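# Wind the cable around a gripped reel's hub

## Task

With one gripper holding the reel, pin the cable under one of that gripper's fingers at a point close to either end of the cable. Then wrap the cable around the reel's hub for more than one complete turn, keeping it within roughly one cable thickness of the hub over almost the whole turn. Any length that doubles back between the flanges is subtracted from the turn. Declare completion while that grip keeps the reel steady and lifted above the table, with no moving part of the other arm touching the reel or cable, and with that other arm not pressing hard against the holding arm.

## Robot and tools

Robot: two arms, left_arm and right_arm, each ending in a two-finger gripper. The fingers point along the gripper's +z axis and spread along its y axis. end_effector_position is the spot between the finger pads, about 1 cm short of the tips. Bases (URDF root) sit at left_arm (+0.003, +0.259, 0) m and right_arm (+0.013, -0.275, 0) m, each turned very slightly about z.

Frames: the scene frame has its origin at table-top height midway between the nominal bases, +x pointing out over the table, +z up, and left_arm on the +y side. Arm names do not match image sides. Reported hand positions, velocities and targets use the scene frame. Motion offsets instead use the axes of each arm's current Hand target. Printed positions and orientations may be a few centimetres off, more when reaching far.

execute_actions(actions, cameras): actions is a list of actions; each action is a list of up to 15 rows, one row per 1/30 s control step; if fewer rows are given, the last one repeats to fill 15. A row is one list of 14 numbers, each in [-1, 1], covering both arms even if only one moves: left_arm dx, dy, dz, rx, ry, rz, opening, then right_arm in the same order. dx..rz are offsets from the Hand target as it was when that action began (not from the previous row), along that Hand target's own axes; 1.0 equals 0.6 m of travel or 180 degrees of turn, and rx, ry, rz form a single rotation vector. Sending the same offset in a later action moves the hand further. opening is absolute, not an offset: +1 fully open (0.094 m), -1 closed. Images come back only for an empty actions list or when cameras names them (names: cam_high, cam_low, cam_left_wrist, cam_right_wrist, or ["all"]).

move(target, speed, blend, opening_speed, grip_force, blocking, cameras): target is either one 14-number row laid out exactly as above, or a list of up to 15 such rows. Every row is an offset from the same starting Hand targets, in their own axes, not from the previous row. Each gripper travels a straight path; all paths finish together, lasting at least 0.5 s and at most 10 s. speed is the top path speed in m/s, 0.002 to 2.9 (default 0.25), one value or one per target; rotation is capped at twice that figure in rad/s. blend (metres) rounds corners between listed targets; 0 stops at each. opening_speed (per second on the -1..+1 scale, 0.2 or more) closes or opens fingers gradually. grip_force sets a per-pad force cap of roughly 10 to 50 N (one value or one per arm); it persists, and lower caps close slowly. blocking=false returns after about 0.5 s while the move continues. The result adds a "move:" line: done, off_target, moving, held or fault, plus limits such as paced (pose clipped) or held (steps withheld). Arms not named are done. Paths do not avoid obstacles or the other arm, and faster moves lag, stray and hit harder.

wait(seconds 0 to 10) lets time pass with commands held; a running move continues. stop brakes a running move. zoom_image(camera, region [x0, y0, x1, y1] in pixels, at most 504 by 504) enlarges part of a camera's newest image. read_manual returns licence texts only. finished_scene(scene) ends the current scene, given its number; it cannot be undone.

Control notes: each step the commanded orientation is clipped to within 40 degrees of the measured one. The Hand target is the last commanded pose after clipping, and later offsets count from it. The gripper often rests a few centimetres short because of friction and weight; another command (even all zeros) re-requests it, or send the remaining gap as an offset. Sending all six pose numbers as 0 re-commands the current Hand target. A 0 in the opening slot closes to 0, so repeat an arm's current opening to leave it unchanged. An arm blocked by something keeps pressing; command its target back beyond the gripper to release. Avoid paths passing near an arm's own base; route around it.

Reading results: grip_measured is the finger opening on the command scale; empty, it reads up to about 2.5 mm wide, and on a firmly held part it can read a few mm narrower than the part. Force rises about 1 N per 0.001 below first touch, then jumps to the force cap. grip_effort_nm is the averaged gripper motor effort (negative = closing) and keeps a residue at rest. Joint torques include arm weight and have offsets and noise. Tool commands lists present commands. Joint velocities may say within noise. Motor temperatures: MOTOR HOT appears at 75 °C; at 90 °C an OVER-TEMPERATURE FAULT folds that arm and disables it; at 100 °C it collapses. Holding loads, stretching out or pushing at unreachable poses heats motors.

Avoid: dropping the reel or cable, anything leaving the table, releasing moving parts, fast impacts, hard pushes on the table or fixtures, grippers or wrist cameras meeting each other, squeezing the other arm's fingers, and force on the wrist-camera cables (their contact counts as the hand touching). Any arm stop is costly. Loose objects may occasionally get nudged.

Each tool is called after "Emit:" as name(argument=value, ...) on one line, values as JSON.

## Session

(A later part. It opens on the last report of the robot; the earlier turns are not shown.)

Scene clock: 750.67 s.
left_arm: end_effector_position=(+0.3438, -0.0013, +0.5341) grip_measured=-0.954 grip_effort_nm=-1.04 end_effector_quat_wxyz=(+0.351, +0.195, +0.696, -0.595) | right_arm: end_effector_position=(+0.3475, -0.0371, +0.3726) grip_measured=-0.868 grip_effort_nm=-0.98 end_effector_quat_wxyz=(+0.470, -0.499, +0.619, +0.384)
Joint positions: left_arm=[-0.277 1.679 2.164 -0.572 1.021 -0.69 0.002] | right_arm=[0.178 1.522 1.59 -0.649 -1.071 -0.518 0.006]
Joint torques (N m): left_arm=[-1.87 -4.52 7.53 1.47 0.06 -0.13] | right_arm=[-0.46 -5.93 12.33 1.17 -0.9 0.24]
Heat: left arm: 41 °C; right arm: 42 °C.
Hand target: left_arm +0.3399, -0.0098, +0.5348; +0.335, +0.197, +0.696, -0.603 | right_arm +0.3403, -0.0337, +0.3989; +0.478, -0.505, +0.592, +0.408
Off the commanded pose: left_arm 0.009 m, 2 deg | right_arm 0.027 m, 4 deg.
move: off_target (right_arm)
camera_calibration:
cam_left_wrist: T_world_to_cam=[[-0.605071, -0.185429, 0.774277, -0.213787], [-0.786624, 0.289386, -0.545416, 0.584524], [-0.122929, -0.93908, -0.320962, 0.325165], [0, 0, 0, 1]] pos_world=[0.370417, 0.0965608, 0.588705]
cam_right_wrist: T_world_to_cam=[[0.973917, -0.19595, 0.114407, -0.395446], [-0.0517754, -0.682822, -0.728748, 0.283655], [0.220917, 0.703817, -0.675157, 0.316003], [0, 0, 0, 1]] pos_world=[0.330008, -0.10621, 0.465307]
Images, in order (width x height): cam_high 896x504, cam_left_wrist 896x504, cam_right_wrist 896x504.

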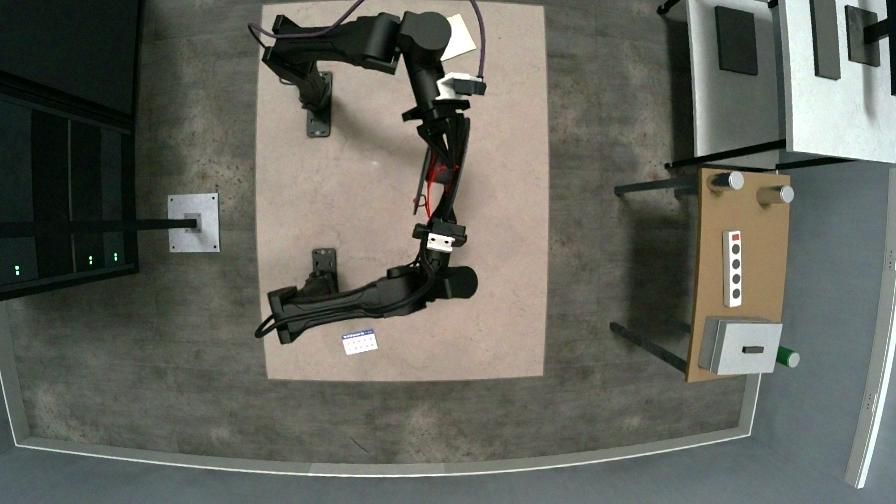

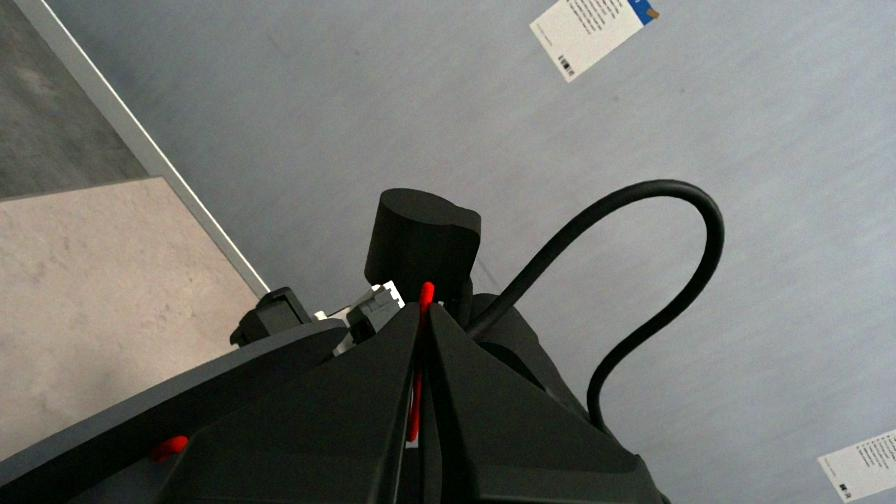

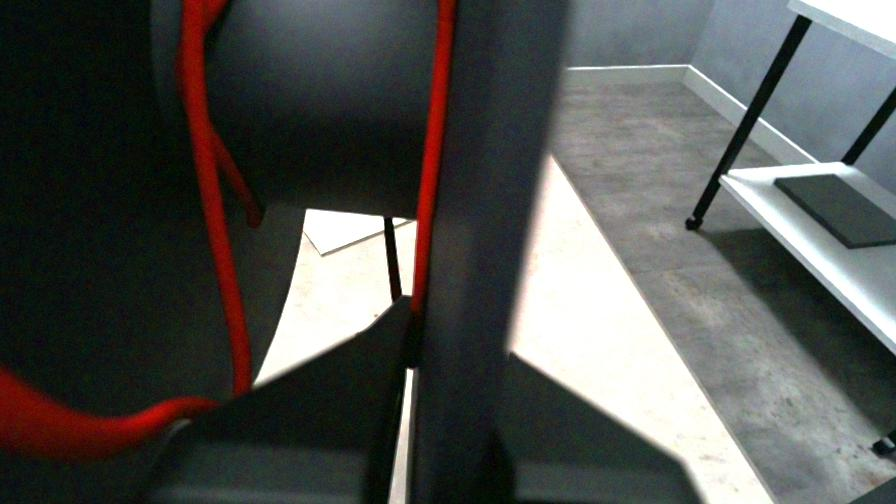

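Emit:
move(target=[[0,0,0,0,0,0,-0.4,0,0,0,0,0,0,-1],[-0.0,-0.0,-0.3,0,0,0,-0.4,0,0,0,0,0,0,-1]], speed=0.1, opening_speed=0.4, cameras=["cam_left_wrist","cam_right_wrist","cam_high"])

Emit:
zoom_image(camera="cam_high", region=[370, 80, 530, 240])

Scene clock: 759.27 s.
left_arm: end_effector_position=(+0.3123, +0.1666, +0.5412) grip_measured=-0.403 grip_effort_nm=0.14 end_effector_quat_wxyz=(+0.369, +0.158, +0.692, -0.600) | right_arm: end_effector_position=(+0.3471, -0.0365, +0.3722) grip_measured=-0.868 grip_effort_nm=-0.98 end_effector_quat_wxyz=(+0.463, -0.494, +0.624, +0.390)
Joint positions: left_arm=[0.308 1.558 2.099 -0.793 1.541 -0.543 0.028] | right_arm=[0.179 1.529 1.6 -0.666 -1.074 -0.506 0.006]
Joint torques (N m): left_arm=[0.59 -6.09 3.97 1.04 0.37 0.17] | right_arm=[-0.51 -6.42 11.85 1.25 -0.88 0.08]
Heat: left arm: 40 °C; right arm: 42 °C.
Hand target: left_arm +0.2987, +0.1652, +0.5433; +0.335, +0.197, +0.696, -0.603 | right_arm +0.3404, -0.0338, +0.3988; +0.478, -0.505, +0.592, +0.408
Off the commanded pose: left_arm 0.014 m, 6 deg | right_arm 0.028 m, 5 deg.
joint sent to its limit (left arm) — joint 5 (wrist yaw), upper limit. The joint targets are off in orientation, not in position.
move: off_target (left_arm, right_arm)
camera_calibration:
cam_left_wrist: T_world_to_cam=[[-0.577945, -0.189297, 0.793818, -0.225594], [-0.813465, 0.211387, -0.54184, 0.534526], [-0.0652336, -0.958896, -0.276156, 0.442214], [0, 0, 0, 1]] pos_world=[0.333284, 0.268341, 0.590828]
cam_right_wrist: T_world_to_cam=[[0.976522, -0.195644, 0.0901616, -0.386746], [-0.069405, -0.68196, -0.728089, 0.289713], [0.203933, 0.704737, -0.679527, 0.322843], [0, 0, 0, 1]] pos_world=[0.331935, -0.105611, 0.465186]
Images, in order (width x height): cam_high 896x504, cam_left_wrist 896x504, cam_right_wrist 896x504.

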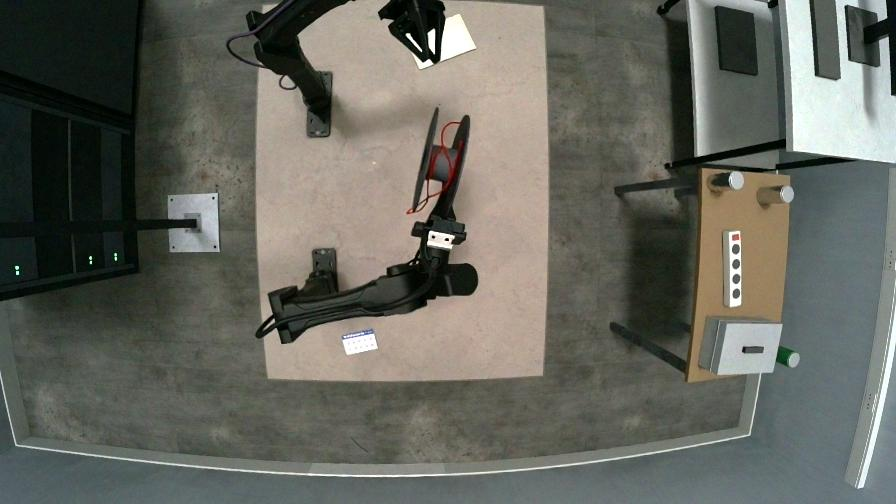

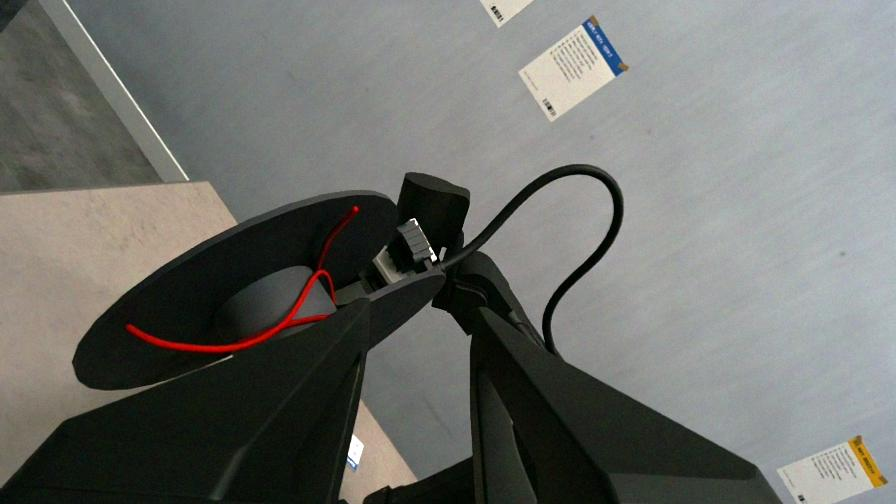

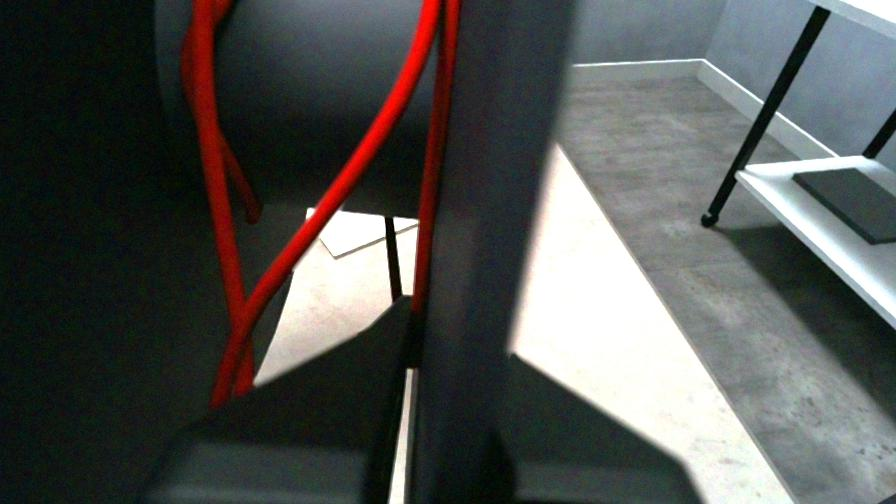

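Scaled by 3.150 from the camera's 896x504 image, which has a finer 1280x720 frame.

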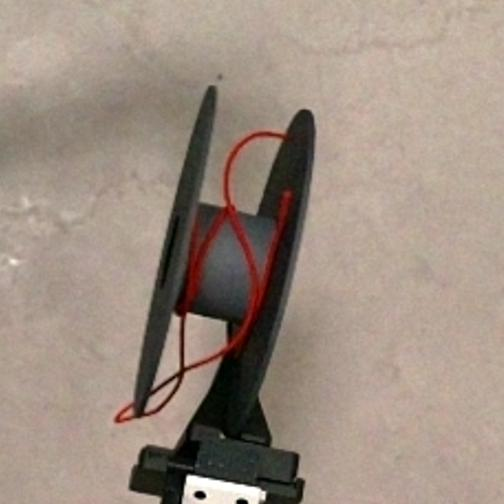

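Emit:
move(target=[0.0,0.0,-0.12,0,0,0,-0.4,0,0,0,0,0,0,-1], speed=0.12, cameras=["cam_left_wrist","cam_low"])

Emit:
zoom_image(camera="cam_left_wrist", region=[60, 160, 480, 420])

Emit:
zoom_image(camera="cam_low", region=[390, 0, 510, 160])

Scene clock: 770.83 s.
left_arm: end_effector_position=(+0.2926, +0.2388, +0.5463) grip_measured=-0.403 grip_effort_nm=0.14 end_effector_quat_wxyz=(+0.461, +0.066, +0.706, -0.533) | right_arm: end_effector_position=(+0.3471, -0.0365, +0.3722) grip_measured=-0.868 grip_effort_nm=-0.98 end_effector_quat_wxyz=(+0.463, -0.494, +0.624, +0.390)
Joint positions: left_arm=[0.605 1.426 1.998 -0.795 1.544 -0.543 0.028] | right_arm=[0.179 1.529 1.6 -0.666 -1.074 -0.506 0.006]
Joint torques (N m): left_arm=[0.66 -4.6 3.88 1.07 0.33 -0.03] | right_arm=[-0.58 -6.76 11.58 1.27 -0.87 0.07]
Heat: left arm: 39 °C; right arm: 42 °C.
Hand target: left_arm +0.2822, +0.2351, +0.5467; +0.335, +0.198, +0.696, -0.603 | right_arm +0.3404, -0.0338, +0.3988; +0.478, -0.505, +0.592, +0.408
Off the commanded pose: left_arm 0.011 m, 22 deg | right_arm 0.028 m, 5 deg.
joint sent to its limit (left arm) — joint 5 (wrist yaw), upper limit. The joint targets are off in orientation, not in position.
move: off_target (left_arm, right_arm)
camera_calibration:
cam_left_wrist: T_world_to_cam=[[-0.517884, -0.361322, 0.775398, -0.19378], [-0.825951, -0.0247826, -0.563196, 0.577738], [0.222711, -0.932112, -0.2856, 0.42612], [0, 0, 0, 1]] pos_world=[0.281926, 0.341492, 0.597337]
Images, in order (width x height): cam_low 896x504, cam_left_wrist 896x504.

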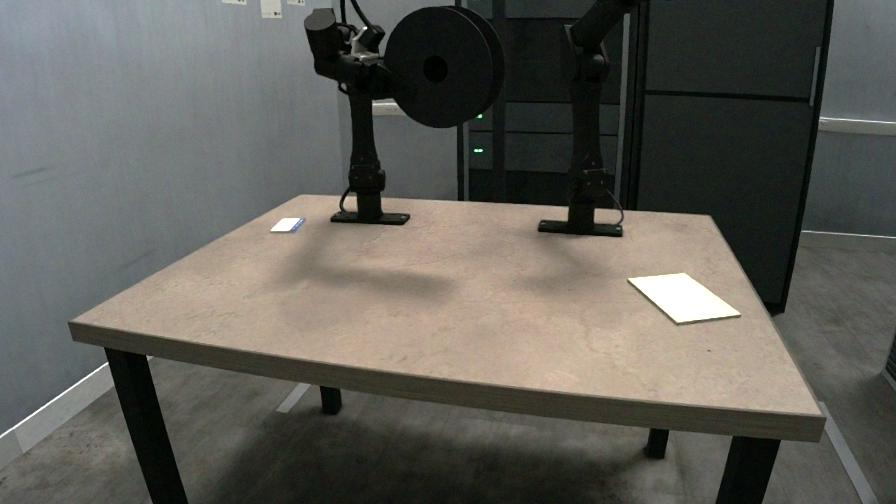

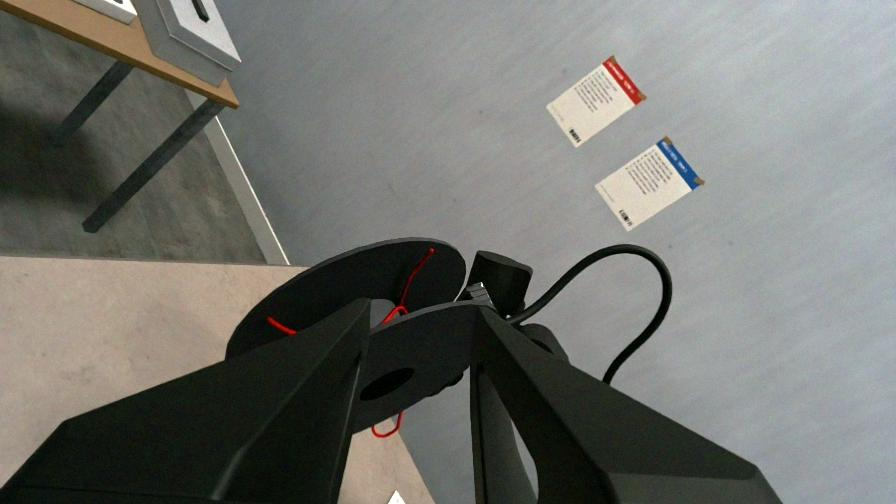

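Scaled by 1.200 from the camera's 896x504 image, which has a finer 1280x720 frame.

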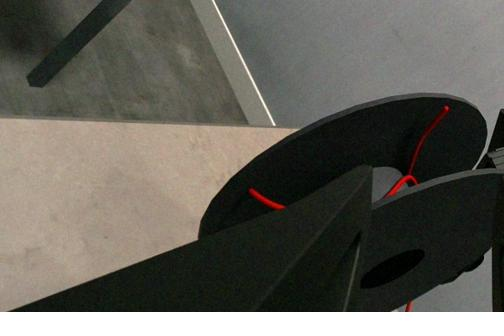

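Scaled by 3.150 from the camera's 896x504 image, which has a finer 1280x720 frame.

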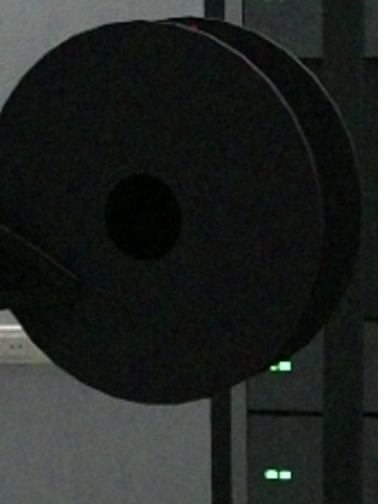

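Emit:
finished_scene(scene=2)

The scene is finished: the task was done.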